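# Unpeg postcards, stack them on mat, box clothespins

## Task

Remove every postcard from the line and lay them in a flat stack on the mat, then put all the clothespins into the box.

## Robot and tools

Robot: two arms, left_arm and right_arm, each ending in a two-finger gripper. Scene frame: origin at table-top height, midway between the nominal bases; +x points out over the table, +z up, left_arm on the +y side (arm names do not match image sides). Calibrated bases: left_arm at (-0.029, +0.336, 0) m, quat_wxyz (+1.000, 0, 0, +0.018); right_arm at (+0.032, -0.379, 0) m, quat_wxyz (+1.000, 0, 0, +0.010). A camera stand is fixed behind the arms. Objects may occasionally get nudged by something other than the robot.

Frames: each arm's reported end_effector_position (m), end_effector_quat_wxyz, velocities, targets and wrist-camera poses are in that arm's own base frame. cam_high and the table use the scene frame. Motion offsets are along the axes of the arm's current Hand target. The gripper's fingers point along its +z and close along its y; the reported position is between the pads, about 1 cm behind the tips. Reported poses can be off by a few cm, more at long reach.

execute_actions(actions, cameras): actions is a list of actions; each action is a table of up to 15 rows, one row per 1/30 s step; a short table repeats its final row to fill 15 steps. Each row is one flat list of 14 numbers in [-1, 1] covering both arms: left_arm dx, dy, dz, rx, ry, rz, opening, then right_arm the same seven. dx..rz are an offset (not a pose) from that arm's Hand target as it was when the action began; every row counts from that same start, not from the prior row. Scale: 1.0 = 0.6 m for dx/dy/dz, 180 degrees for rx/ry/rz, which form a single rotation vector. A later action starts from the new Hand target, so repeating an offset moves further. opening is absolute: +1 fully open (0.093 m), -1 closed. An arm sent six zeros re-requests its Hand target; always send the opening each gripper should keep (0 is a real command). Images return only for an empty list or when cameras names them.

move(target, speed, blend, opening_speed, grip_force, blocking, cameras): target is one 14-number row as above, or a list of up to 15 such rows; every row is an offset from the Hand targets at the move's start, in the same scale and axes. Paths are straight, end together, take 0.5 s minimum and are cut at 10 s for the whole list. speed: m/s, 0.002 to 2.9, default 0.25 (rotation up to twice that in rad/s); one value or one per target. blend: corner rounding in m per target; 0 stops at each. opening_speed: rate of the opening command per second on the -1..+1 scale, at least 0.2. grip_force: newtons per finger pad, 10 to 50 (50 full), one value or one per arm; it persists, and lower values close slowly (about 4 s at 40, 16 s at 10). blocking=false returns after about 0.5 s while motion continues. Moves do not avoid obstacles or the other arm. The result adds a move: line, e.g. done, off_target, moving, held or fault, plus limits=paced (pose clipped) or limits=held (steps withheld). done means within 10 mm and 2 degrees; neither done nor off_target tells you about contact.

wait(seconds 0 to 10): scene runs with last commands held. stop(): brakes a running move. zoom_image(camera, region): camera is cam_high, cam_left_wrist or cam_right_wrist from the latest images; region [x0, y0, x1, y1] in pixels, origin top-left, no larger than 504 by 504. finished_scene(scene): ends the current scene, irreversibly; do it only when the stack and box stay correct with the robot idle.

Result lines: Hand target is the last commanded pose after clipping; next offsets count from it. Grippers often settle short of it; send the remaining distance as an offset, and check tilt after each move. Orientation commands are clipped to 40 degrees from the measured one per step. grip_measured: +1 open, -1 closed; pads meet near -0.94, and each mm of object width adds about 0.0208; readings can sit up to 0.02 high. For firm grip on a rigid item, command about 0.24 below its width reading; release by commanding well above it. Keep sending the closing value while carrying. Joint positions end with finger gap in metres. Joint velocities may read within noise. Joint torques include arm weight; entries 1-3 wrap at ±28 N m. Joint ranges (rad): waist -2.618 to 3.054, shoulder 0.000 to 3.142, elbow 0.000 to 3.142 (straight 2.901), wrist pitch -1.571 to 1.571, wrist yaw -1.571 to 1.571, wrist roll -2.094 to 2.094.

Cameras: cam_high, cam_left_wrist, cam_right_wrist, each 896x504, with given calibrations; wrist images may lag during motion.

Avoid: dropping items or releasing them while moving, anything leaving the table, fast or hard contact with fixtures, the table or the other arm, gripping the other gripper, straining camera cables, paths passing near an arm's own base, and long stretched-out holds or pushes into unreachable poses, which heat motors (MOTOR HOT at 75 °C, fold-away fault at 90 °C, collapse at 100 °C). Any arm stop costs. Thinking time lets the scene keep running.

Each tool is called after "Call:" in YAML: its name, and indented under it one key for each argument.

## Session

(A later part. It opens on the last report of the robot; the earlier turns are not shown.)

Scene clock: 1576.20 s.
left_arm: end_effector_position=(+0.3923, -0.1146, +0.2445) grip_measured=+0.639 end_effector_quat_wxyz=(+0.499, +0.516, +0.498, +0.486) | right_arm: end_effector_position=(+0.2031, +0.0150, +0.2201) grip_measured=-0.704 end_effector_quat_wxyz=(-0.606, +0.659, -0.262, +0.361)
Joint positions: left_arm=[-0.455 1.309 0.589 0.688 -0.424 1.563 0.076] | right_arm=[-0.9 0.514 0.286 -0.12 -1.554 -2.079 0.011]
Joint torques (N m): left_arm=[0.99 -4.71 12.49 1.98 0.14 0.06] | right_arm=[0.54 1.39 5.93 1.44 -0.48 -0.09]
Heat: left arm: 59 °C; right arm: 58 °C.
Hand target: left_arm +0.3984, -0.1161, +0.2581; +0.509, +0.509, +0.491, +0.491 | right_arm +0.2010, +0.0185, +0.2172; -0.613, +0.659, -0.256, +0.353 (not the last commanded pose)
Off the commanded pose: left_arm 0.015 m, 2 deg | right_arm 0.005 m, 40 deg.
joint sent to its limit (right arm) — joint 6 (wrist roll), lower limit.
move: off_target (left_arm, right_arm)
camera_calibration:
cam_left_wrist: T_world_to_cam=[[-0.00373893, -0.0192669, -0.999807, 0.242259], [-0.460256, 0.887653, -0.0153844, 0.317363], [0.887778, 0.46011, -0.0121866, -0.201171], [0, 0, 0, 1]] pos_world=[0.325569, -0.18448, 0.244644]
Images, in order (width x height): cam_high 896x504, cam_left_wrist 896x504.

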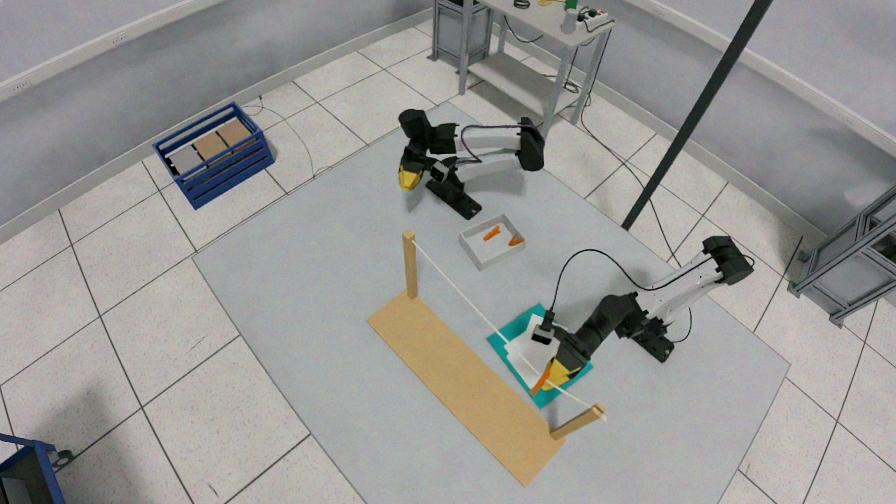

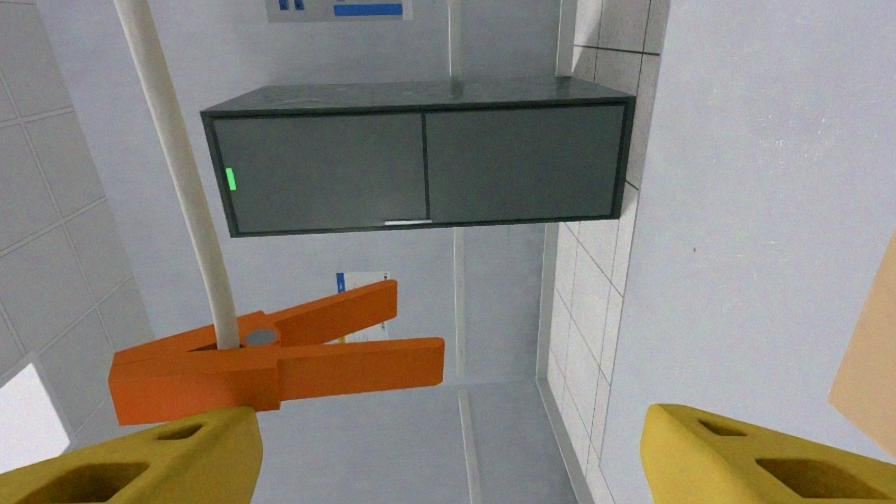

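Call:
move:
  target:
    - [0,0,-0.0833,0,0,0,0.64,0,0,0,0,0,0,-0.7]
    - [-0.0413,0.0182,-0.0775,0,0,0,0.64,0,0,0,0,0,0,-0.7]
    - [-0.0413,0.0182,0.0058,0,0,0,0.64,0,0,0,0,0,0,-0.7]
  speed: [0.1,0.06,0.04]
  blend: [0.005,0.005,0]
  cameras: ["cam_left_wrist","cam_high"]

Call:
zoom_image:
  camera: "cam_high"
  region: [500, 320, 620, 440]

Scene clock: 1624.93 s.
left_arm: end_effector_position=(+0.3951, -0.1392, +0.2559) grip_measured=+0.639 end_effector_quat_wxyz=(+0.499, +0.516, +0.497, +0.487) | right_arm: end_effector_position=(+0.2031, +0.0150, +0.2201) grip_measured=-0.704 end_effector_quat_wxyz=(-0.606, +0.659, -0.262, +0.361)
Joint positions: left_arm=[-0.534 1.348 0.665 0.651 -0.503 1.563 0.076] | right_arm=[-0.9 0.514 0.286 -0.12 -1.554 -2.079 0.011]
Joint torques (N m): left_arm=[0.99 -5.18 12.59 1.98 0.13 0.07] | right_arm=[0.57 1.5 5.94 1.45 -0.47 -0.09]
Heat: left arm: 69 °C; right arm: 56 °C.
Hand target: left_arm +0.4010, -0.1410, +0.2691; +0.509, +0.509, +0.491, +0.491 | right_arm +0.2010, +0.0185, +0.2172; -0.613, +0.659, -0.256, +0.353
Off the commanded pose: left_arm 0.014 m, 2 deg | right_arm 0.005 m, 1 deg.
joint sent to its limit (right arm) — joint 6 (wrist roll), lower limit. The joint targets still meet the commanded pose.
move: off_target (left_arm)
camera_calibration:
cam_left_wrist: T_world_to_cam=[[-0.00152813, -0.0176152, -0.999844, 0.252613], [-0.459775, 0.88791, -0.0149405, 0.34044], [0.888034, 0.45968, -0.00945587, -0.193081], [0, 0, 0, 1]] pos_world=[0.328374, -0.209074, 0.255835]
Images, in order (width x height): cam_high 896x504, cam_left_wrist 896x504.

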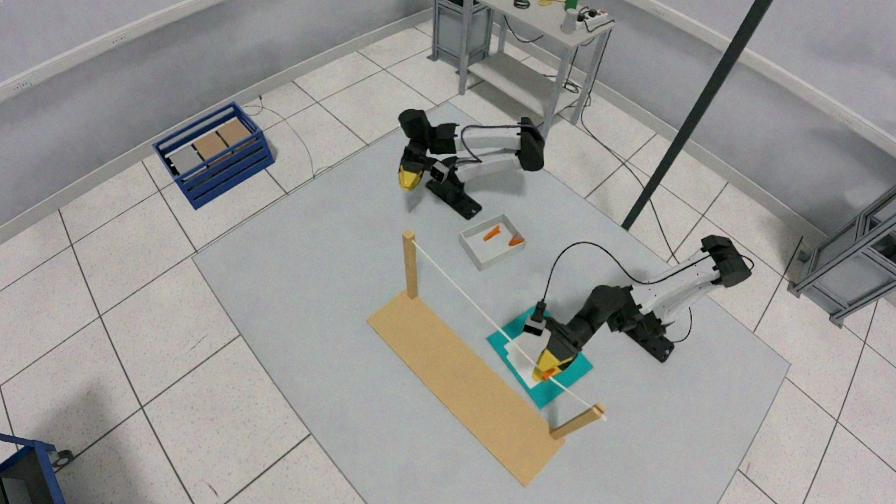

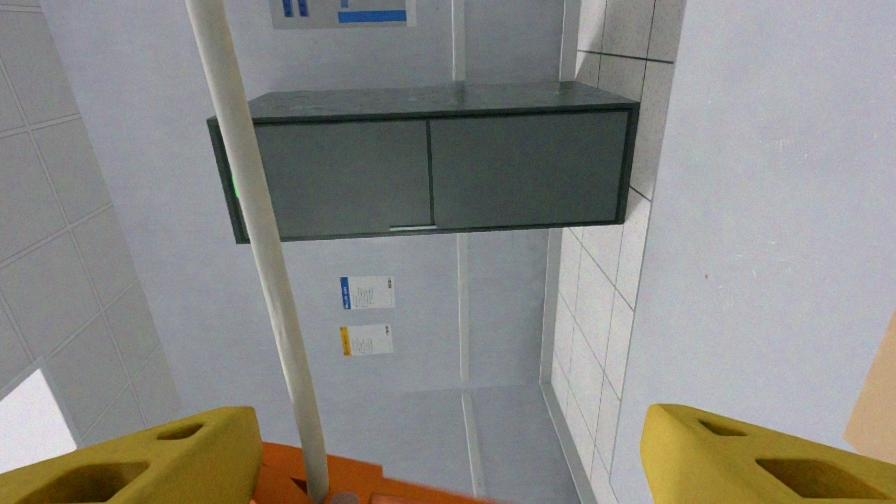

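Scaled by 4.200 from the camera's 896x504 image, which has a finer 1280x720 frame.

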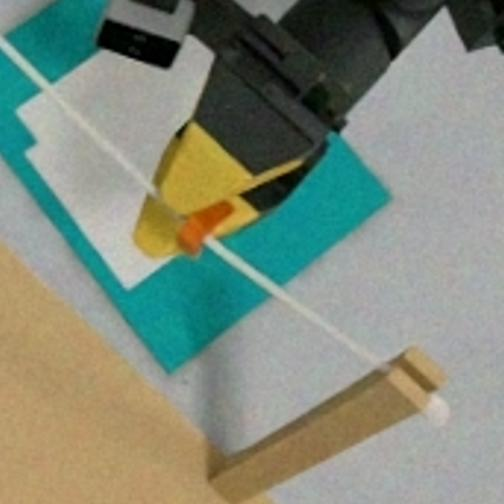

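Call:
move:
  target: [0.006,0.05,0,0,0,0,-0.55,0,0,0,0,0,0,-0.7]
  speed: 0.02
  opening_speed: 0.8
  cameras: ["cam_left_wrist"]

Scene clock: 1636.10 s.
left_arm: end_effector_position=(+0.3998, -0.1392, +0.2804) grip_measured=-0.548 end_effector_quat_wxyz=(+0.499, +0.518, +0.497, +0.486) | right_arm: end_effector_position=(+0.2031, +0.0150, +0.2201) grip_measured=-0.704 end_effector_quat_wxyz=(-0.606, +0.659, -0.262, +0.361)
Joint positions: left_arm=[-0.523 1.32 0.752 0.534 -0.488 1.563 0.019] | right_arm=[-0.9 0.514 0.286 -0.12 -1.554 -2.079 0.011]
Joint torques (N m): left_arm=[1.09 -7.75 12.88 1.78 0.11 0.07] | right_arm=[0.44 1.44 5.9 1.43 -0.51 -0.08]
Heat: left arm: 67 °C; right arm: 56 °C.
Hand target: left_arm +0.4012, -0.1373, +0.2990; +0.509, +0.509, +0.491, +0.491 | right_arm +0.2010, +0.0185, +0.2172; -0.613, +0.659, -0.256, +0.353
Off the commanded pose: left_arm 0.019 m, 2 deg | right_arm 0.005 m, 1 deg.
joint sent to its limit (right arm) — joint 6 (wrist roll), lower limit. The joint targets still meet the commanded pose.
move: off_target (left_arm)
camera_calibration:
cam_left_wrist: T_world_to_cam=[[-0.00379819, -0.0168362, -0.999851, 0.278048], [-0.456464, 0.889643, -0.0132465, 0.341419], [0.889734, 0.456345, -0.0110642, -0.197661], [0, 0, 0, 1]] pos_world=[0.332767, -0.208859, 0.280342]
Images, in order (width x height): cam_left_wrist 896x504.

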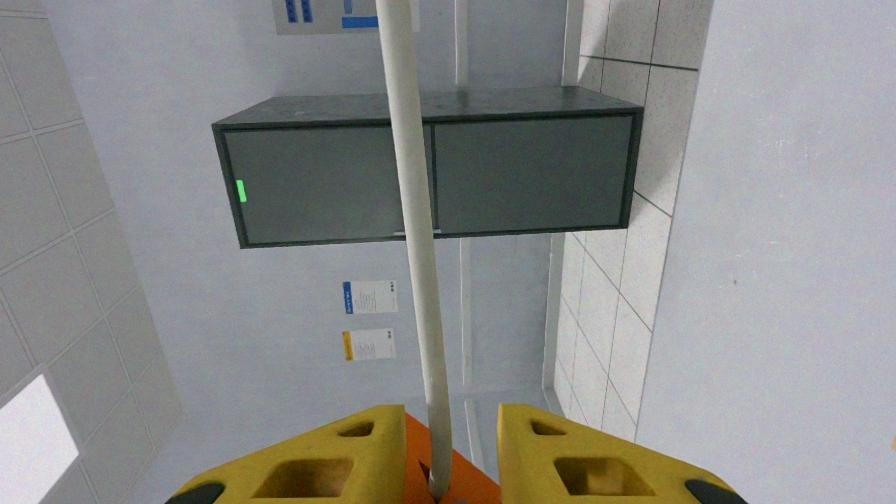

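Call:
move:
  target: [0,-0.02,-0.03,0,0,0,0.4,0,0,0,0,0,0,-0.7]
  speed: 0.02
  opening_speed: 1.0
  cameras: ["cam_left_wrist","cam_high"]

Call:
zoom_image:
  camera: "cam_high"
  region: [500, 320, 620, 440]

Scene clock: 1655.70 s.
left_arm: end_effector_position=(+0.3878, -0.1378, +0.2871) grip_measured=+0.399 end_effector_quat_wxyz=(+0.509, +0.510, +0.493, +0.488) | right_arm: end_effector_position=(+0.2031, +0.0150, +0.2201) grip_measured=-0.704 end_effector_quat_wxyz=(-0.606, +0.659, -0.262, +0.361)
Joint positions: left_arm=[-0.539 1.269 0.719 0.543 -0.501 1.563 0.064] | right_arm=[-0.9 0.514 0.286 -0.12 -1.554 -2.079 0.011]
Joint torques (N m): left_arm=[-0.49 -7.25 7.94 1.96 -0.1 0.06] | right_arm=[0.59 1.51 5.87 1.43 -0.47 -0.08]
Heat: left arm: 71 °C; right arm: 56 °C.
Hand target: left_arm +0.3831, -0.1368, +0.2871; +0.509, +0.509, +0.491, +0.491 | right_arm +0.2010, +0.0185, +0.2172; -0.613, +0.659, -0.256, +0.353
Off the commanded pose: left_arm 0.005 m, 1 deg | right_arm 0.005 m, 1 deg.
joint sent to its limit (right arm) — joint 6 (wrist roll), lower limit. The joint targets still meet the commanded pose.
move: done
camera_calibration:
cam_left_wrist: T_world_to_cam=[[0.0192663, -0.0301337, -0.99936, 0.273859], [-0.452862, 0.89087, -0.035593, 0.33996], [0.891372, 0.453258, 0.00351732, -0.192894], [0, 0, 0, 1]] pos_world=[0.320619, -0.207176, 0.286463]
Images, in order (width x height): cam_high 896x504, cam_left_wrist 896x504.

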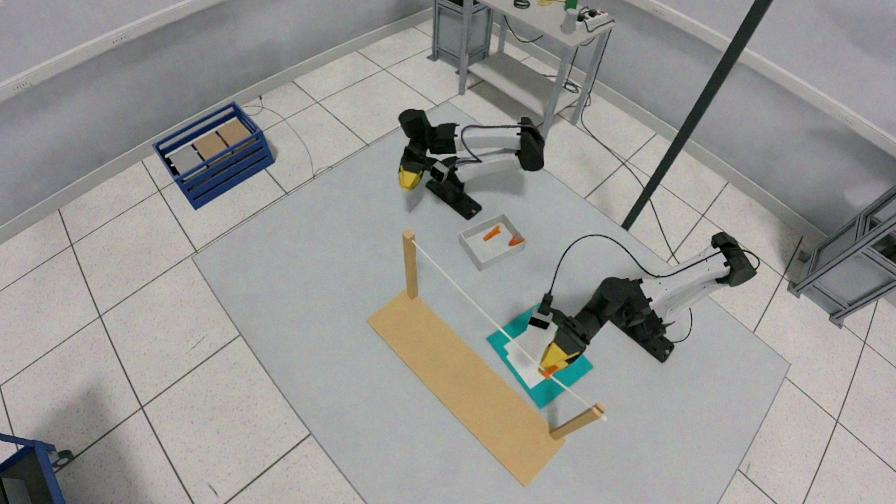

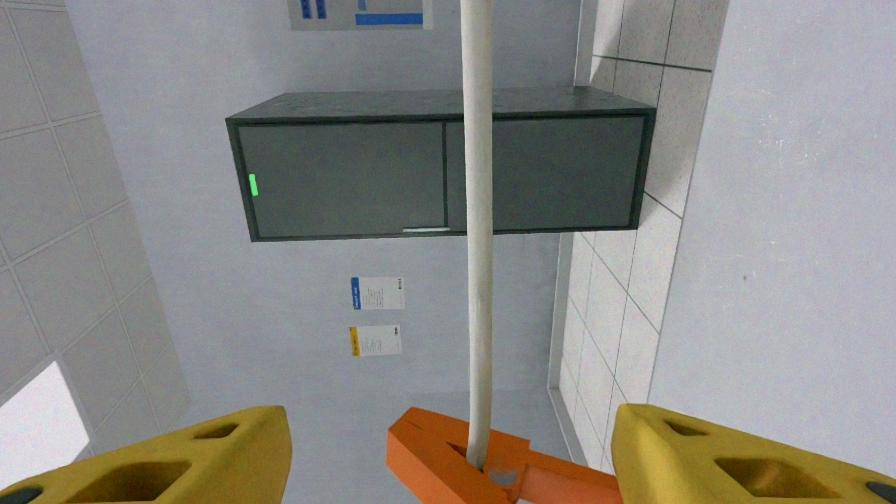

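Scaled by 4.200 from the camera's 896x504 image, which has a finer 1280x720 frame.

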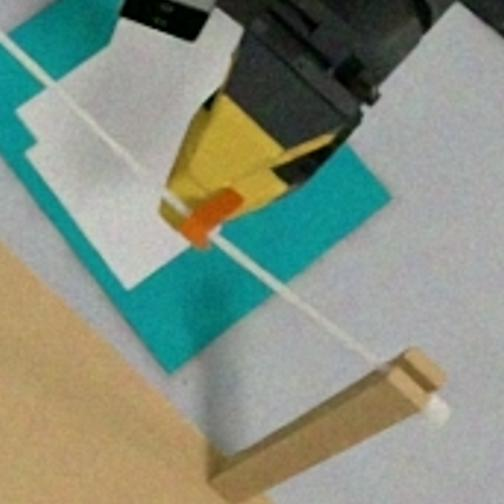

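Call:
move:
  target:
    - [0,-0.01,-0.01,0,0,0,0.4,0,0,0,0,0,0,-0.7]
    - [0,-0.01,-0.01,0,0,0,-0.5,0,0,0,0,0,0,-0.7]
  speed: [0.03,0.03]
  opening_speed: 0.6
  cameras: ["cam_left_wrist"]

Scene clock: 1681.20 s.
left_arm: end_effector_position=(+0.3818, -0.1375, +0.2812) grip_measured=-0.498 end_effector_quat_wxyz=(+0.509, +0.510, +0.493, +0.488) | right_arm: end_effector_position=(+0.2031, +0.0150, +0.2201) grip_measured=-0.704 end_effector_quat_wxyz=(-0.606, +0.659, -0.262, +0.361)
Joint positions: left_arm=[-0.551 1.255 0.685 0.563 -0.514 1.563 0.021] | right_arm=[-0.9 0.514 0.286 -0.12 -1.554 -2.079 0.011]
Joint torques (N m): left_arm=[-0.49 -7.01 7.88 1.96 -0.09 0.06] | right_arm=[0.4 1.29 5.93 1.4 -0.47 -0.07]
Heat: left arm: 65 °C; right arm: 56 °C.
Hand target: left_arm +0.3772, -0.1365, +0.2809; +0.509, +0.509, +0.491, +0.491 | right_arm +0.2010, +0.0185, +0.2172; -0.613, +0.659, -0.256, +0.353
Off the commanded pose: left_arm 0.005 m, 0 deg | right_arm 0.005 m, 1 deg.
joint sent to its limit (right arm) — joint 6 (wrist roll), lower limit. The joint targets still meet the commanded pose.
move: done
camera_calibration:
cam_left_wrist: T_world_to_cam=[[0.0196847, -0.0302722, -0.999348, 0.267823], [-0.45353, 0.890518, -0.035909, 0.336991], [0.891024, 0.453941, 0.00380019, -0.187489], [0, 0, 0, 1]] pos_world=[0.31462, -0.20688, 0.280461]
Images, in order (width x height): cam_left_wrist 896x504.

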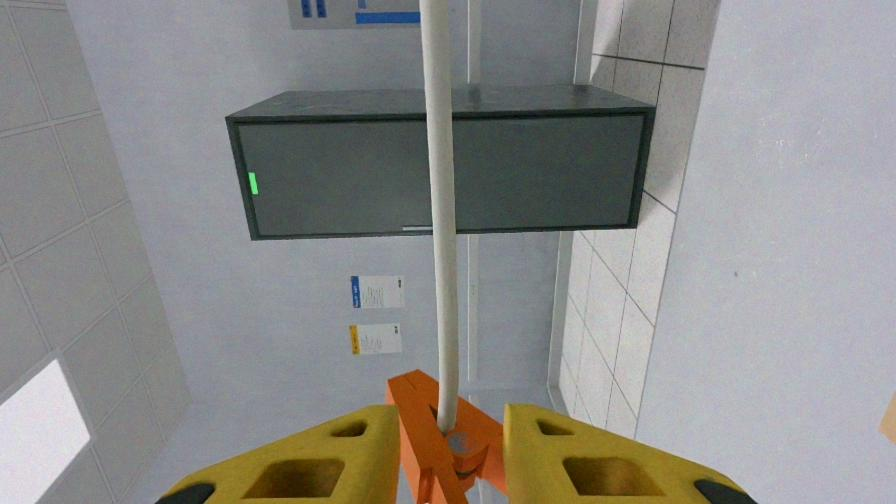

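Call:
move:
  target:
    - [0,0,0,0,0,0,0.1,0,0,0,0,0,0,-0.7]
    - [0,0,-0.0133,0,0,0,0.1,0,0,0,0,0,0,-0.7]
    - [0,0,-0.0133,0,0,0,-0.6,0,0,0,0,0,0,-0.7]
    - [0,0,-0.0133,0,0,0,-1,0,0,0,0,0,0,-0.7]
  speed: [0.03,0.03,0.03,0.03]
  opening_speed: 0.7
  cameras: ["cam_left_wrist"]

Scene clock: 1707.87 s.
left_arm: end_effector_position=(+0.3734, -0.1370, +0.2853) grip_measured=-0.966 end_effector_quat_wxyz=(+0.514, +0.504, +0.492, +0.489) | right_arm: end_effector_position=(+0.2031, +0.0150, +0.2201) grip_measured=-0.704 end_effector_quat_wxyz=(-0.606, +0.659, -0.262, +0.361)
Joint positions: left_arm=[-0.567 1.221 0.666 0.564 -0.53 1.563 0] | right_arm=[-0.9 0.514 0.286 -0.12 -1.554 -2.079 0.011]
Joint torques (N m): left_arm=[-0.47 -6.42 7.86 1.83 -0.09 0.06] | right_arm=[0.49 1.31 5.87 1.4 -0.48 -0.11]
Heat: left arm: 62 °C; right arm: 55 °C.
Hand target: left_arm +0.3692, -0.1362, +0.2810; +0.509, +0.509, +0.491, +0.491 | right_arm +0.2010, +0.0185, +0.2172; -0.613, +0.659, -0.256, +0.353
Off the commanded pose: left_arm 0.006 m, 1 deg | right_arm 0.005 m, 1 deg.
joint sent to its limit (right arm) — joint 6 (wrist roll), lower limit. The joint targets still meet the commanded pose.
move: done
camera_calibration:
cam_left_wrist: T_world_to_cam=[[0.0328361, -0.0385583, -0.998717, 0.265934], [-0.452936, 0.890181, -0.0492597, 0.336539], [0.890938, 0.453972, 0.0117657, -0.182451], [0, 0, 0, 1]] pos_world=[0.306251, -0.206499, 0.284317]
Images, in order (width x height): cam_left_wrist 896x504.

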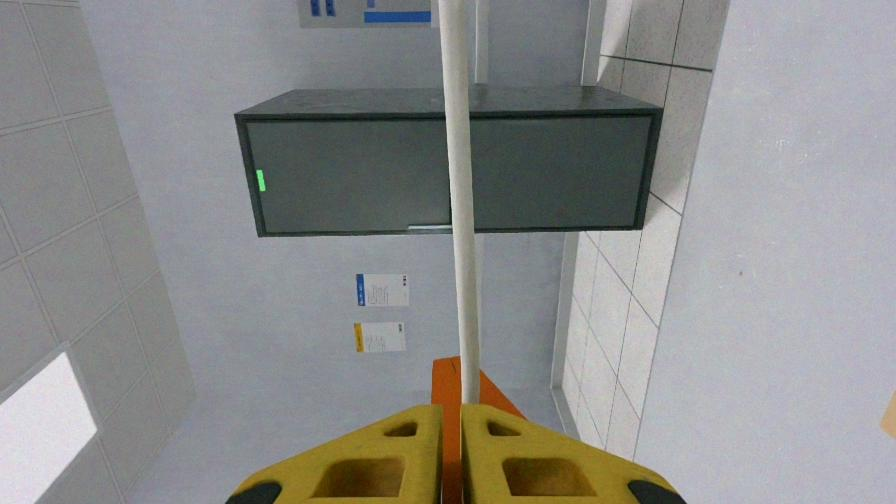

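Call:
move:
  target:
    - [0,0,0,0,0,0,-0.5,0,0,0,0,0,0,-0.7]
    - [0,0,-0.0917,0,0,0,-0.5,0,0,0,0,0,0,-0.7]
    - [0,-0.015,-0.0917,0,0,0,0.64,0,0,0,0,0,0,-0.7]
    - [0,-0.015,0.048,0,0,0,0.64,0,0,0,0,0,0,-0.7]
  speed: [0.03,0.06,0.06,0.05]
  opening_speed: 1.0
  cameras: ["cam_left_wrist"]

Scene clock: 1737.13 s.
left_arm: end_effector_position=(+0.3922, -0.1353, +0.2587) grip_measured=+0.639 end_effector_quat_wxyz=(+0.499, +0.516, +0.498, +0.487) | right_arm: end_effector_position=(+0.2031, +0.0150, +0.2201) grip_measured=-0.704 end_effector_quat_wxyz=(-0.606, +0.659, -0.262, +0.361)
Joint positions: left_arm=[-0.527 1.323 0.659 0.632 -0.497 1.563 0.076] | right_arm=[-0.9 0.514 0.286 -0.12 -1.554 -2.079 0.011]
Joint torques (N m): left_arm=[0.95 -4.98 12.64 1.96 0.12 0.06] | right_arm=[0.49 1.31 6.02 1.4 -0.5 -0.07]
Heat: left arm: 60 °C; right arm: 55 °C.
Hand target: left_arm +0.3980, -0.1372, +0.2720; +0.509, +0.509, +0.491, +0.491 | right_arm +0.2010, +0.0185, +0.2172; -0.613, +0.659, -0.256, +0.353
Off the commanded pose: left_arm 0.015 m, 2 deg | right_arm 0.005 m, 1 deg.
joint sent to its limit (right arm) — joint 6 (wrist roll), lower limit. The joint targets still meet the commanded pose.
move: off_target (left_arm)
camera_calibration:
cam_left_wrist: T_world_to_cam=[[-0.00164954, -0.0177871, -0.99984, 0.255481], [-0.460852, 0.88735, -0.0150256, 0.335994], [0.887475, 0.460754, -0.00966095, -0.191904], [0, 0, 0, 1]] pos_world=[0.325574, -0.205179, 0.258635]
Images, in order (width x height): cam_left_wrist 896x504.

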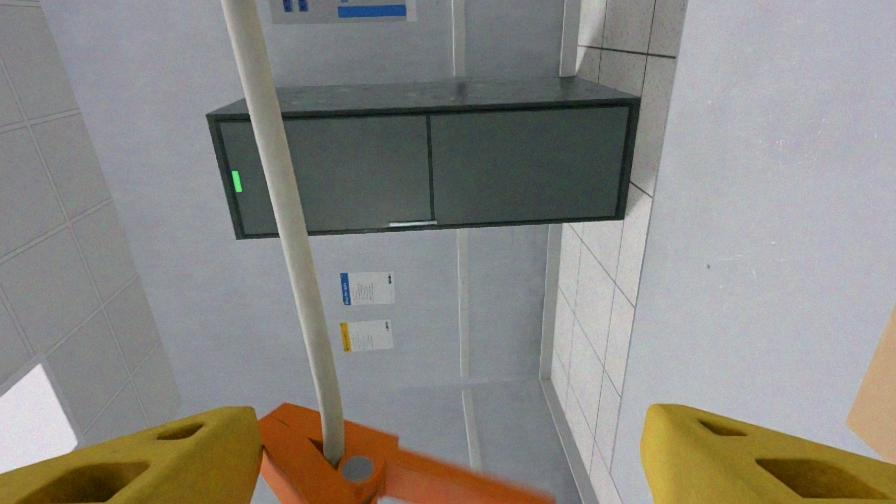

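Call:
move:
  target: [0,0.043,0,0,0,0,-0.5,0,0,0,0,0,0,-0.7]
  speed: 0.018
  opening_speed: 0.8
  cameras: ["cam_left_wrist"]

Scene clock: 1750.43 s.
left_arm: end_effector_position=(+0.3968, -0.1381, +0.2795) grip_measured=-0.494 end_effector_quat_wxyz=(+0.498, +0.517, +0.498, +0.487) | right_arm: end_effector_position=(+0.2031, +0.0150, +0.2201) grip_measured=-0.704 end_effector_quat_wxyz=(-0.606, +0.659, -0.262, +0.361)
Joint positions: left_arm=[-0.527 1.309 0.74 0.537 -0.497 1.563 0.021] | right_arm=[-0.9 0.514 0.286 -0.12 -1.554 -2.079 0.011]
Joint torques (N m): left_arm=[0.98 -7.64 12.86 1.75 0.13 0.06] | right_arm=[0.61 1.33 5.94 1.44 -0.47 -0.1]
Heat: left arm: 61 °C; right arm: 55 °C.
Hand target: left_arm +0.3980, -0.1372, +0.2980; +0.509, +0.508, +0.491, +0.491 | right_arm +0.2010, +0.0185, +0.2172; -0.613, +0.659, -0.256, +0.353
Off the commanded pose: left_arm 0.018 m, 2 deg | right_arm 0.005 m, 1 deg.
joint sent to its limit (right arm) — joint 6 (wrist roll), lower limit. The joint targets still meet the commanded pose.
move: off_target (left_arm)
camera_calibration:
cam_left_wrist: T_world_to_cam=[[-0.00297613, -0.0170614, -0.99985, 0.276832], [-0.460166, 0.887726, -0.0137784, 0.340362], [0.887828, 0.460056, -0.0104931, -0.194434], [0, 0, 0, 1]] pos_world=[0.330071, -0.207975, 0.27944]
Images, in order (width x height): cam_left_wrist 896x504.

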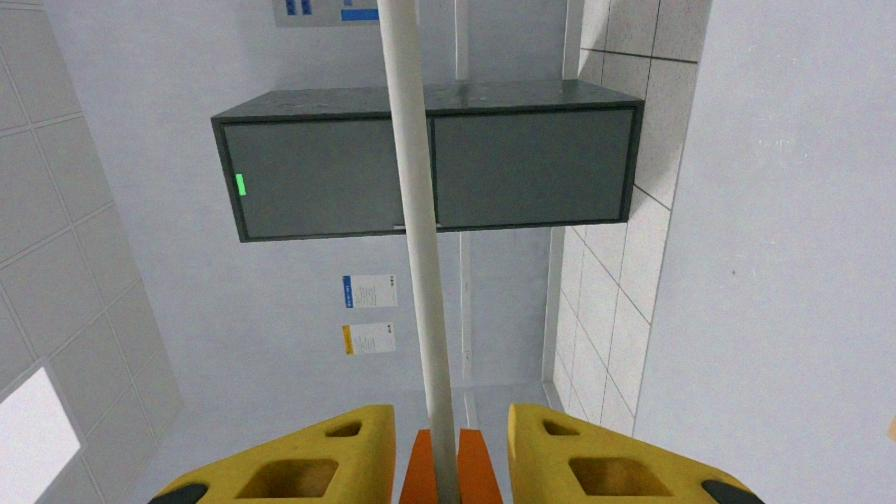

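Call:
move:
  target:
    - [0,0,0,0,0,0,0.0,0,0,0,0,0,0,-0.7]
    - [0,0,-0.033,0,0,0,0.0,0,0,0,0,0,0,-0.7]
    - [0,0,-0.033,0,0,0,-0.5,0,0,0,0,0,0,-0.7]
    - [0,0,-0.033,0,0,0,0.0,0,0,0,0,0,0,-0.7]
    - [0,0,-0.06,0,0,0,0.0,0,0,0,0,0,0,-0.7]
    - [0,0,-0.06,0,0,0,-0.6,0,0,0,0,0,0,-0.7]
  speed: [0.03,0.03,0.03,0.03,0.03,0.03]
  opening_speed: 0.8
  cameras: ["cam_left_wrist"]

Scene clock: 1769.97 s.
left_arm: end_effector_position=(+0.3661, -0.1369, +0.3040) grip_measured=-0.598 end_effector_quat_wxyz=(+0.517, +0.502, +0.491, +0.490) | right_arm: end_effector_position=(+0.2031, +0.0150, +0.2201) grip_measured=-0.704 end_effector_quat_wxyz=(-0.606, +0.659, -0.262, +0.361)
Joint positions: left_arm=[-0.583 1.171 0.706 0.481 -0.546 1.563 0.016] | right_arm=[-0.9 0.514 0.286 -0.12 -1.554 -2.079 0.011]
Joint torques (N m): left_arm=[-0.47 -6.06 7.98 1.76 -0.09 0.06] | right_arm=[0.54 1.39 5.89 1.4 -0.47 -0.07]
Heat: left arm: 65 °C; right arm: 55 °C.
Hand target: left_arm +0.3620, -0.1359, +0.2979; +0.509, +0.508, +0.491, +0.491 | right_arm +0.2010, +0.0185, +0.2172; -0.613, +0.659, -0.256, +0.353
Off the commanded pose: left_arm 0.007 m, 1 deg | right_arm 0.005 m, 1 deg.
joint sent to its limit (right arm) — joint 6 (wrist roll), lower limit. The joint targets still meet the commanded pose.
move: done
camera_calibration:
cam_left_wrist: T_world_to_cam=[[0.0390942, -0.0428997, -0.998314, 0.281847], [-0.452295, 0.890111, -0.055962, 0.335809], [0.891011, 0.45372, 0.0153948, -0.177439], [0, 0, 0, 1]] pos_world=[0.298966, -0.206308, 0.302897]
Images, in order (width x height): cam_left_wrist 896x504.

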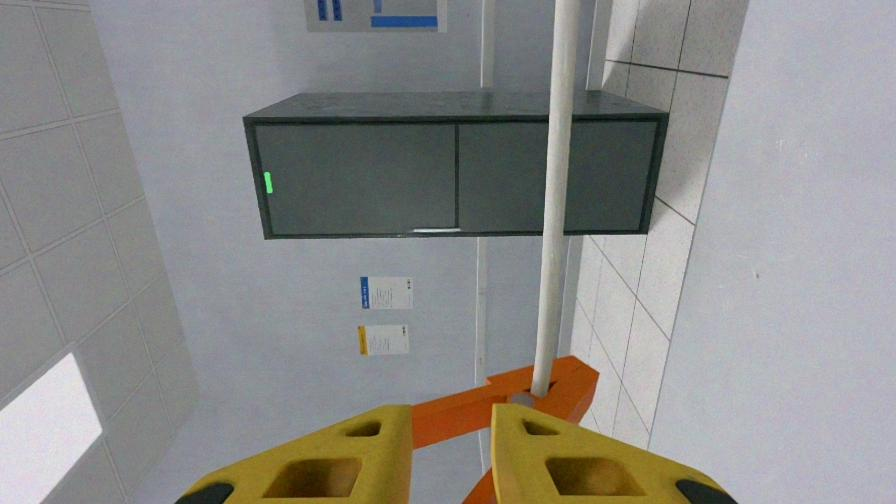

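Call:
move:
  target:
    - [0,0,0,0,0,0,0.64,0,0,0,0,0,0,-0.7]
    - [0,-0.0317,0,0,0,0,0.64,0,0,0,0,0,0,-0.7]
  speed: [0.03,0.03]
  opening_speed: 0.8
  cameras: ["cam_left_wrist"]

Scene clock: 1788.90 s.
left_arm: end_effector_position=(+0.3629, -0.1348, +0.2878) grip_measured=+0.639 end_effector_quat_wxyz=(+0.517, +0.502, +0.491, +0.490) | right_arm: end_effector_position=(+0.2031, +0.0150, +0.2201) grip_measured=-0.704 end_effector_quat_wxyz=(-0.606, +0.659, -0.262, +0.361)
Joint positions: left_arm=[-0.583 1.173 0.64 0.549 -0.546 1.563 0.076] | right_arm=[-0.9 0.514 0.286 -0.12 -1.554 -2.079 0.011]
Joint torques (N m): left_arm=[-0.5 -3.81 7.98 1.95 -0.09 0.05] | right_arm=[0.54 1.37 5.94 1.42 -0.46 -0.09]
Heat: left arm: 63 °C; right arm: 55 °C.
Hand target: left_arm +0.3620, -0.1360, +0.2788; +0.509, +0.509, +0.491, +0.491 | right_arm +0.2010, +0.0185, +0.2172; -0.613, +0.659, -0.256, +0.353
Off the commanded pose: left_arm 0.009 m, 1 deg | right_arm 0.005 m, 1 deg.
joint sent to its limit (right arm) — joint 6 (wrist roll), lower limit. The joint targets still meet the commanded pose.
move: done
camera_calibration:
cam_left_wrist: T_world_to_cam=[[0.0391099, -0.0428868, -0.998314, 0.265888], [-0.452611, 0.88995, -0.055963, 0.331648], [0.89085, 0.454037, 0.0153948, -0.175179], [0, 0, 0, 1]] pos_world=[0.295766, -0.204209, 0.286697]
Images, in order (width x height): cam_left_wrist 896x504.

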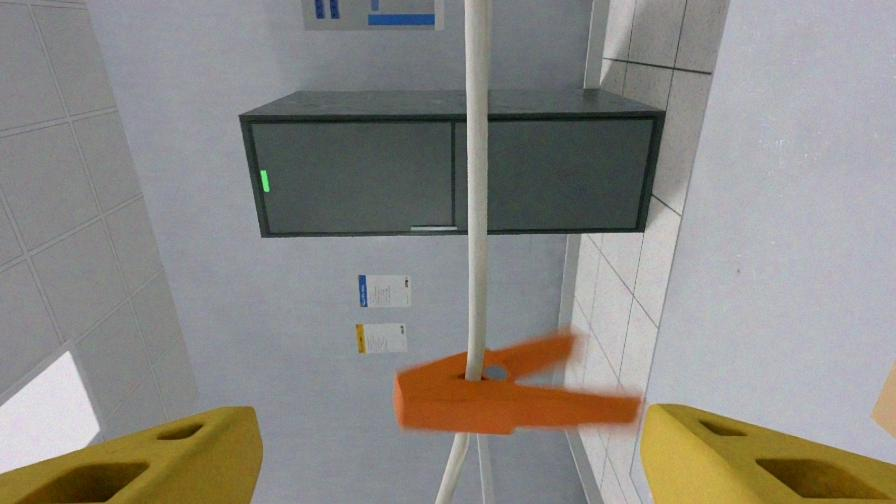

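Call:
move:
  target:
    - [0.009,-0.0205,-0.02,0,0,0,0.64,0,0,0,0,0,0,-0.7]
    - [0.009,-0.0205,0.0648,0,0,0,0.64,0,0,0,0,0,0,-0.7]
  speed: [0.05,0.03]
  cameras: ["cam_left_wrist"]

Scene clock: 1816.37 s.
left_arm: end_effector_position=(+0.3951, -0.1304, +0.2545) grip_measured=+0.639 end_effector_quat_wxyz=(+0.500, +0.515, +0.497, +0.487) | right_arm: end_effector_position=(+0.2031, +0.0150, +0.2201) grip_measured=-0.704 end_effector_quat_wxyz=(-0.606, +0.659, -0.262, +0.361)
Joint positions: left_arm=[-0.504 1.334 0.644 0.662 -0.474 1.563 0.076] | right_arm=[-0.9 0.514 0.286 -0.12 -1.554 -2.079 0.011]
Joint torques (N m): left_arm=[1.01 -4.94 12.51 1.93 0.13 0.06] | right_arm=[0.36 1.36 5.86 1.43 -0.46 -0.09]
Heat: left arm: 62 °C; right arm: 55 °C.
Hand target: left_arm +0.4010, -0.1320, +0.2664; +0.509, +0.509, +0.491, +0.491 | right_arm +0.2010, +0.0185, +0.2172; -0.613, +0.659, -0.256, +0.353
Off the commanded pose: left_arm 0.013 m, 1 deg | right_arm 0.005 m, 1 deg.
joint sent to its limit (right arm) — joint 6 (wrist roll), lower limit. The joint targets still meet the commanded pose.
move: off_target (left_arm)
camera_calibration:
cam_left_wrist: T_world_to_cam=[[0.00202529, -0.0206259, -0.999785, 0.249572], [-0.460087, 0.887665, -0.0192449, 0.333811], [0.887871, 0.460027, -0.00769196, -0.197558], [0, 0, 0, 1]] pos_world=[0.328482, -0.200283, 0.254423]
Images, in order (width x height): cam_left_wrist 896x504.

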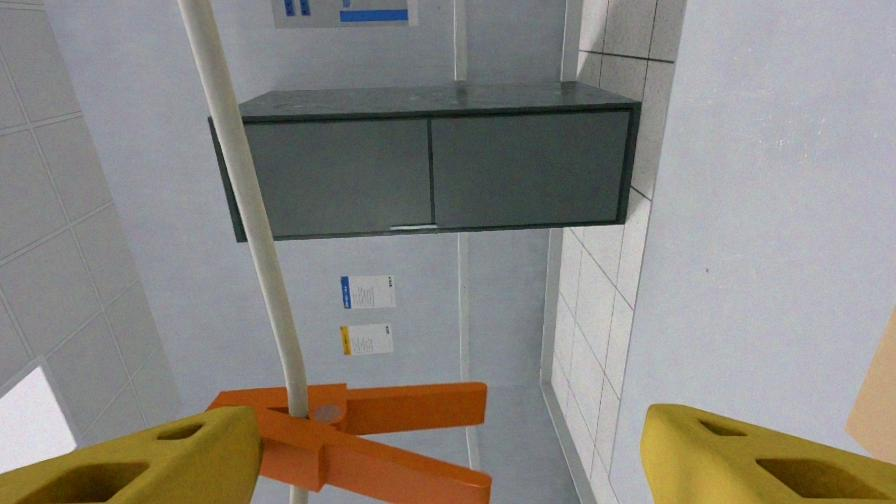

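Call:
move:
  target: [0.004,0,0.03,0,0,0,0.64,0,0,0,0,0,0,-0.7]
  speed: 0.03
  cameras: ["cam_left_wrist"]

Scene clock: 1833.03 s.
left_arm: end_effector_position=(+0.4130, -0.1287, +0.2540) grip_measured=+0.639 end_effector_quat_wxyz=(+0.499, +0.516, +0.498, +0.487) | right_arm: end_effector_position=(+0.2031, +0.0150, +0.2201) grip_measured=-0.704 end_effector_quat_wxyz=(-0.606, +0.659, -0.262, +0.361)
Joint positions: left_arm=[-0.468 1.398 0.694 0.674 -0.437 1.563 0.076] | right_arm=[-0.9 0.514 0.286 -0.12 -1.554 -2.079 0.011]
Joint torques (N m): left_arm=[0.99 -5.61 12.53 1.97 0.14 0.06] | right_arm=[0.51 1.36 5.97 1.39 -0.47 -0.11]
Heat: left arm: 66 °C; right arm: 55 °C.
Hand target: left_arm +0.4191, -0.1302, +0.2667; +0.509, +0.509, +0.491, +0.491 | right_arm +0.2010, +0.0185, +0.2172; -0.613, +0.659, -0.256, +0.353
Off the commanded pose: left_arm 0.014 m, 2 deg | right_arm 0.005 m, 1 deg.
joint sent to its limit (right arm) — joint 6 (wrist roll), lower limit. The joint targets still meet the commanded pose.
move: off_target (left_arm)
camera_calibration:
cam_left_wrist: T_world_to_cam=[[-0.00117597, -0.0200925, -0.999797, 0.250398], [-0.460142, 0.887677, -0.0172981, 0.340095], [0.887845, 0.460028, -0.0102893, -0.213426], [0, 0, 0, 1]] pos_world=[0.346275, -0.198681, 0.254034]
Images, in order (width x height): cam_left_wrist 896x504.

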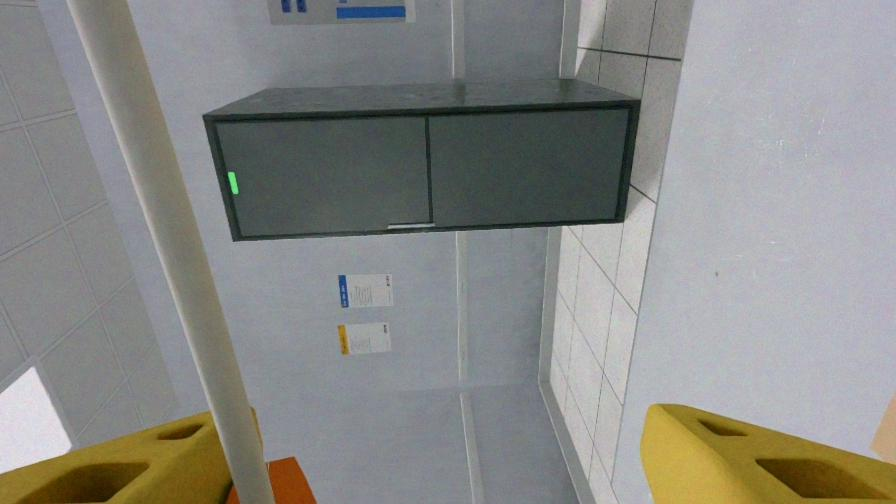

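Call:
execute_actions:
  actions: []
  cameras: ["cam_high","cam_left_wrist"]

Call:
zoom_image:
  camera: "cam_high"
  region: [500, 320, 620, 440]

Scene clock: 1880.27 s.
left_arm: end_effector_position=(+0.4130, -0.1288, +0.2540) grip_measured=+0.639 end_effector_quat_wxyz=(+0.500, +0.516, +0.498, +0.487) | right_arm: end_effector_position=(+0.2031, +0.0150, +0.2201) grip_measured=-0.704 end_effector_quat_wxyz=(-0.606, +0.659, -0.262, +0.361)
Joint positions: left_arm=[-0.468 1.398 0.694 0.674 -0.437 1.563 0.076] | right_arm=[-0.9 0.514 0.286 -0.12 -1.554 -2.079 0.011]
Joint velocities: within noise
Joint torques (N m): left_arm=[0.99 -5.61 12.52 1.98 0.14 0.06] | right_arm=[0.58 1.33 5.87 1.42 -0.5 -0.11]
Heat: left arm: 68 °C; right arm: 54 °C.
Hand target: left_arm +0.4191, -0.1302, +0.2666; +0.509, +0.509, +0.491, +0.491 | right_arm +0.2010, +0.0185, +0.2172; -0.613, +0.659, -0.256, +0.353
Tool commands: left_gripper/opening=+0.64 right_gripper/opening=-0.7
Off the commanded pose: left_arm 0.014 m, 2 deg | right_arm 0.005 m, 1 deg.
camera_calibration:
cam_left_wrist: T_world_to_cam=[[-0.00118284, -0.0200888, -0.999797, 0.250401], [-0.459826, 0.887841, -0.0172953, 0.340016], [0.888008, 0.459712, -0.0102875, -0.213546], [0, 0, 0, 1]] pos_world=[0.346275, -0.19868, 0.254034]
Images, in order (width x height): cam_high 896x504, cam_left_wrist 896x504.

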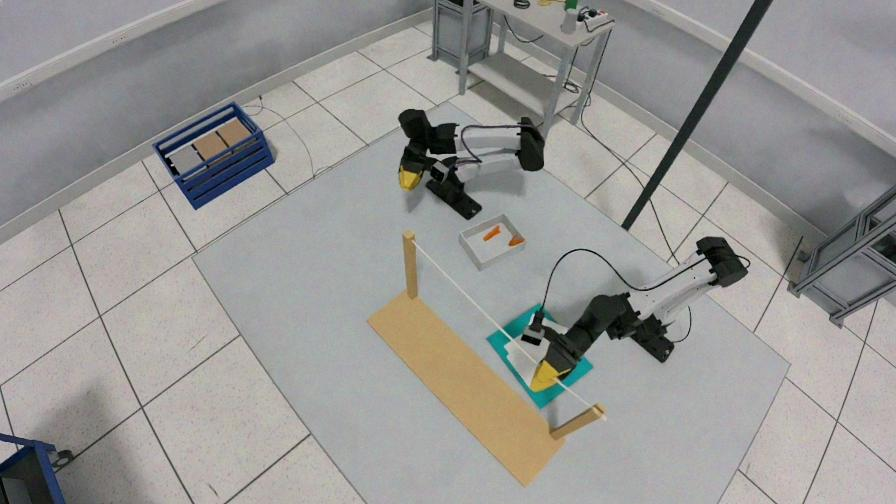

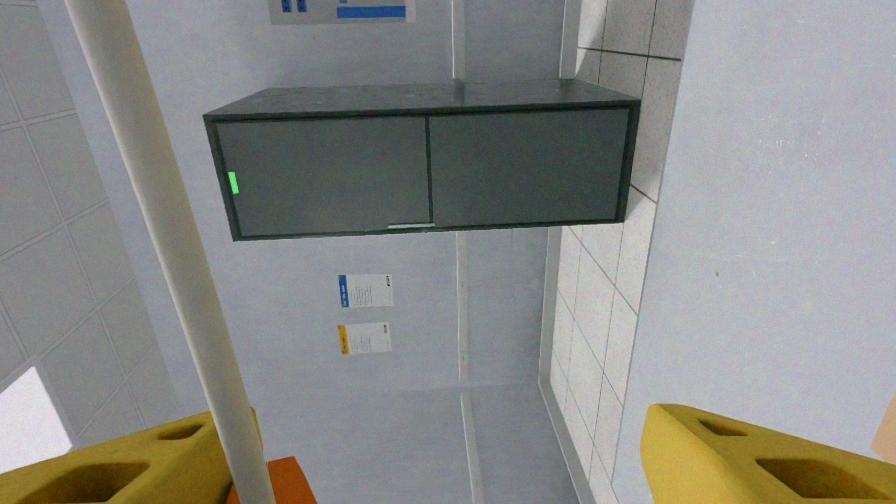

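Scaled by 4.200 from the camera's 896x504 image, which has a finer 1280x720 frame.

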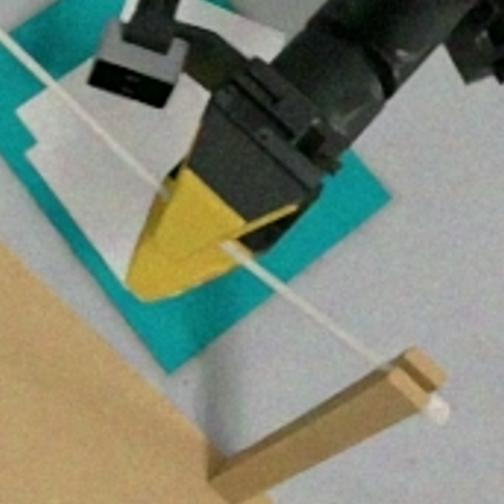

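Call:
move:
  target: [0, 0.045, 0, 0, 0, 0, -0.5, 0, 0, 0, 0, 0, 0, -0.7]
  speed: 0.02
  opening_speed: 0.8
  cameras: ["cam_high", "cam_left_wrist"]

Call:
zoom_image:
  camera: "cam_high"
  region: [500, 320, 620, 440]

Scene clock: 1934.90 s.
left_arm: end_effector_position=(+0.4179, -0.1313, +0.2773) grip_measured=-0.494 end_effector_quat_wxyz=(+0.501, +0.514, +0.497, +0.487) | right_arm: end_effector_position=(+0.2031, +0.0150, +0.2201) grip_measured=-0.704 end_effector_quat_wxyz=(-0.606, +0.659, -0.262, +0.361)
Joint positions: left_arm=[-0.468 1.38 0.776 0.579 -0.437 1.563 0.021] | right_arm=[-0.9 0.514 0.286 -0.12 -1.554 -2.079 0.011]
Joint torques (N m): left_arm=[0.99 -8.32 12.6 1.7 0.14 0.06] | right_arm=[0.58 1.44 5.87 1.43 -0.44 -0.1]
Heat: left arm: 70 °C; right arm: 54 °C.
Hand target: left_arm +0.4191, -0.1302, +0.2936; +0.509, +0.509, +0.491, +0.491 | right_arm +0.2010, +0.0185, +0.2172; -0.613, +0.659, -0.256, +0.353
Off the commanded pose: left_arm 0.016 m, 1 deg | right_arm 0.005 m, 1 deg.
joint sent to its limit (right arm) — joint 6 (wrist roll), lower limit. The joint targets still meet the commanded pose.
move: off_target (left_arm)
camera_calibration:
cam_left_wrist: T_world_to_cam=[[0.00354824, -0.0225711, -0.999739, 0.271359], [-0.45971, 0.887805, -0.0216756, 0.346066], [0.888062, 0.459667, -0.00722603, -0.217393], [0, 0, 0, 1]] pos_world=[0.351186, -0.201186, 0.277218]
Images, in order (width x height): cam_high 896x504, cam_left_wrist 896x504.

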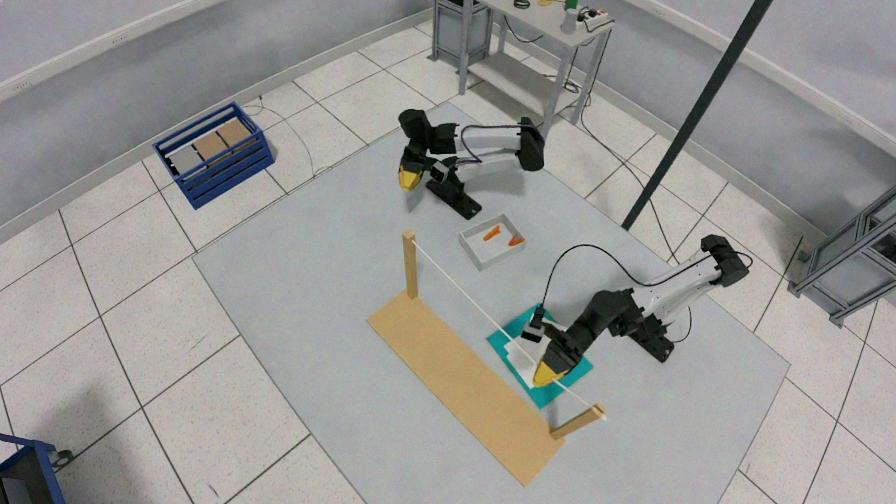

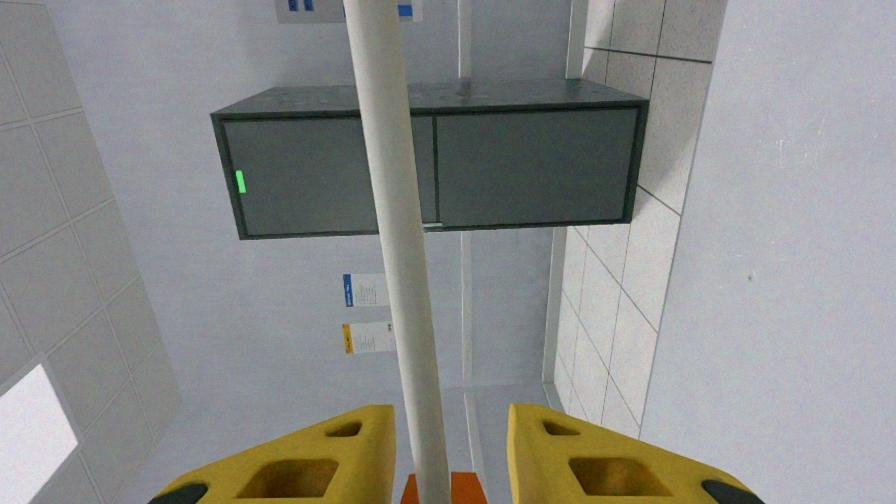

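Scaled by 4.200 from the camera's 896x504 image, which has a finer 1280x720 frame.

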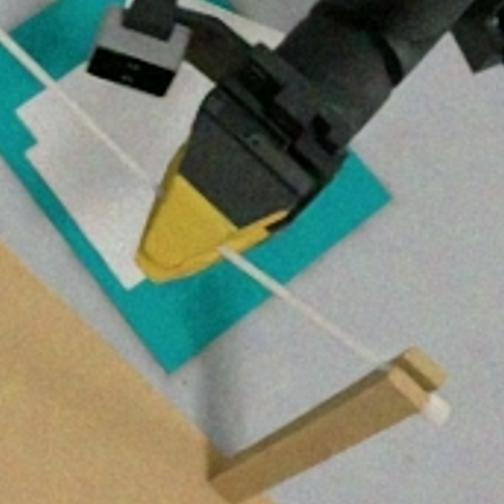

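Call:
move:
  target: [0, -0.0167, -0.035, 0, 0, 0, -0.3, 0, 0, 0, 0, 0, 0, -0.7]
  speed: 0.03
  cameras: ["cam_left_wrist"]

Scene clock: 1952.00 s.
left_arm: end_effector_position=(+0.4031, -0.1303, +0.2833) grip_measured=-0.301 end_effector_quat_wxyz=(+0.509, +0.510, +0.493, +0.488) | right_arm: end_effector_position=(+0.2031, +0.0150, +0.2201) grip_measured=-0.704 end_effector_quat_wxyz=(-0.606, +0.659, -0.262, +0.361)
Joint positions: left_arm=[-0.485 1.317 0.736 0.575 -0.447 1.563 0.031] | right_arm=[-0.9 0.514 0.286 -0.12 -1.554 -2.079 0.011]
Joint torques (N m): left_arm=[-0.46 -7.82 7.92 1.96 -0.09 0.05] | right_arm=[0.49 1.37 5.82 1.42 -0.48 -0.08]
Heat: left arm: 69 °C; right arm: 54 °C.
Hand target: left_arm +0.3981, -0.1294, +0.2835; +0.509, +0.509, +0.491, +0.491 | right_arm +0.2010, +0.0185, +0.2172; -0.613, +0.659, -0.256, +0.353
Off the commanded pose: left_arm 0.005 m, 0 deg | right_arm 0.005 m, 1 deg.
joint sent to its limit (right arm) — joint 6 (wrist roll), lower limit. The joint targets still meet the commanded pose.
move: done
camera_calibration:
cam_left_wrist: T_world_to_cam=[[0.0200459, -0.0306639, -0.999329, 0.269616], [-0.452842, 0.890846, -0.0364189, 0.34025], [0.891365, 0.453269, 0.00397188, -0.209954], [0, 0, 0, 1]] pos_world=[0.335821, -0.199678, 0.28266]
Images, in order (width x height): cam_left_wrist 896x504.

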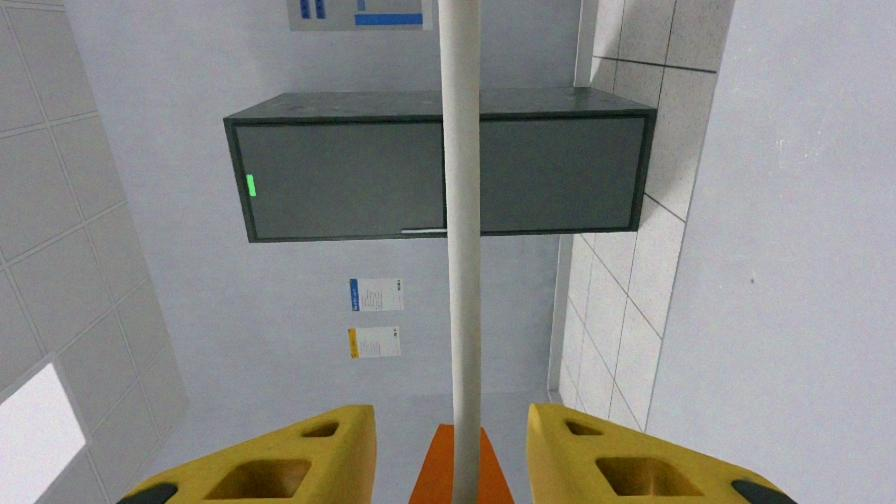

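Call:
move:
  target: [0, -0.006, -0.025, 0, 0, 0, -0.3, 0, 0, 0, 0, 0, 0, -0.7]
  speed: 0.03
  cameras: ["cam_left_wrist"]

Scene clock: 1963.07 s.
left_arm: end_effector_position=(+0.3878, -0.1297, +0.2815) grip_measured=-0.301 end_effector_quat_wxyz=(+0.511, +0.508, +0.493, +0.488) | right_arm: end_effector_position=(+0.2031, +0.0150, +0.2201) grip_measured=-0.704 end_effector_quat_wxyz=(-0.606, +0.659, -0.262, +0.361)
Joint positions: left_arm=[-0.512 1.262 0.685 0.576 -0.474 1.563 0.031] | right_arm=[-0.9 0.514 0.286 -0.12 -1.554 -2.079 0.011]
Joint torques (N m): left_arm=[-0.51 -7.05 7.86 1.92 -0.08 0.06] | right_arm=[0.62 1.43 5.81 1.45 -0.47 -0.09]
Heat: left arm: 68 °C; right arm: 54 °C.
Hand target: left_arm +0.3831, -0.1289, +0.2799; +0.509, +0.509, +0.491, +0.491 | right_arm +0.2010, +0.0185, +0.2172; -0.613, +0.659, -0.256, +0.353
Off the commanded pose: left_arm 0.005 m, 0 deg | right_arm 0.005 m, 1 deg.
joint sent to its limit (right arm) — joint 6 (wrist roll), lower limit. The joint targets still meet the commanded pose.
move: done
camera_calibration:
cam_left_wrist: T_world_to_cam=[[0.0244628, -0.0329744, -0.999157, 0.265997], [-0.452988, 0.890597, -0.0404823, 0.333996], [0.891181, 0.453596, 0.00684947, -0.197314], [0, 0, 0, 1]] pos_world=[0.320631, -0.199184, 0.280645]
Images, in order (width x height): cam_left_wrist 896x504.

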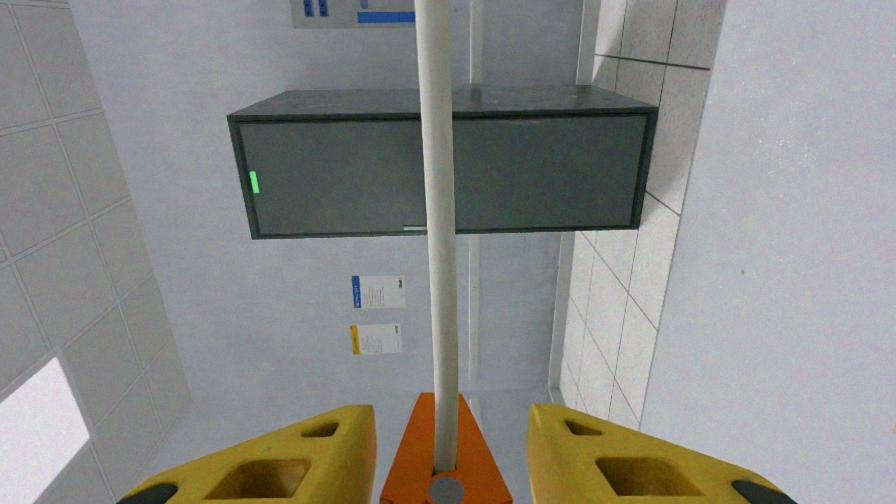

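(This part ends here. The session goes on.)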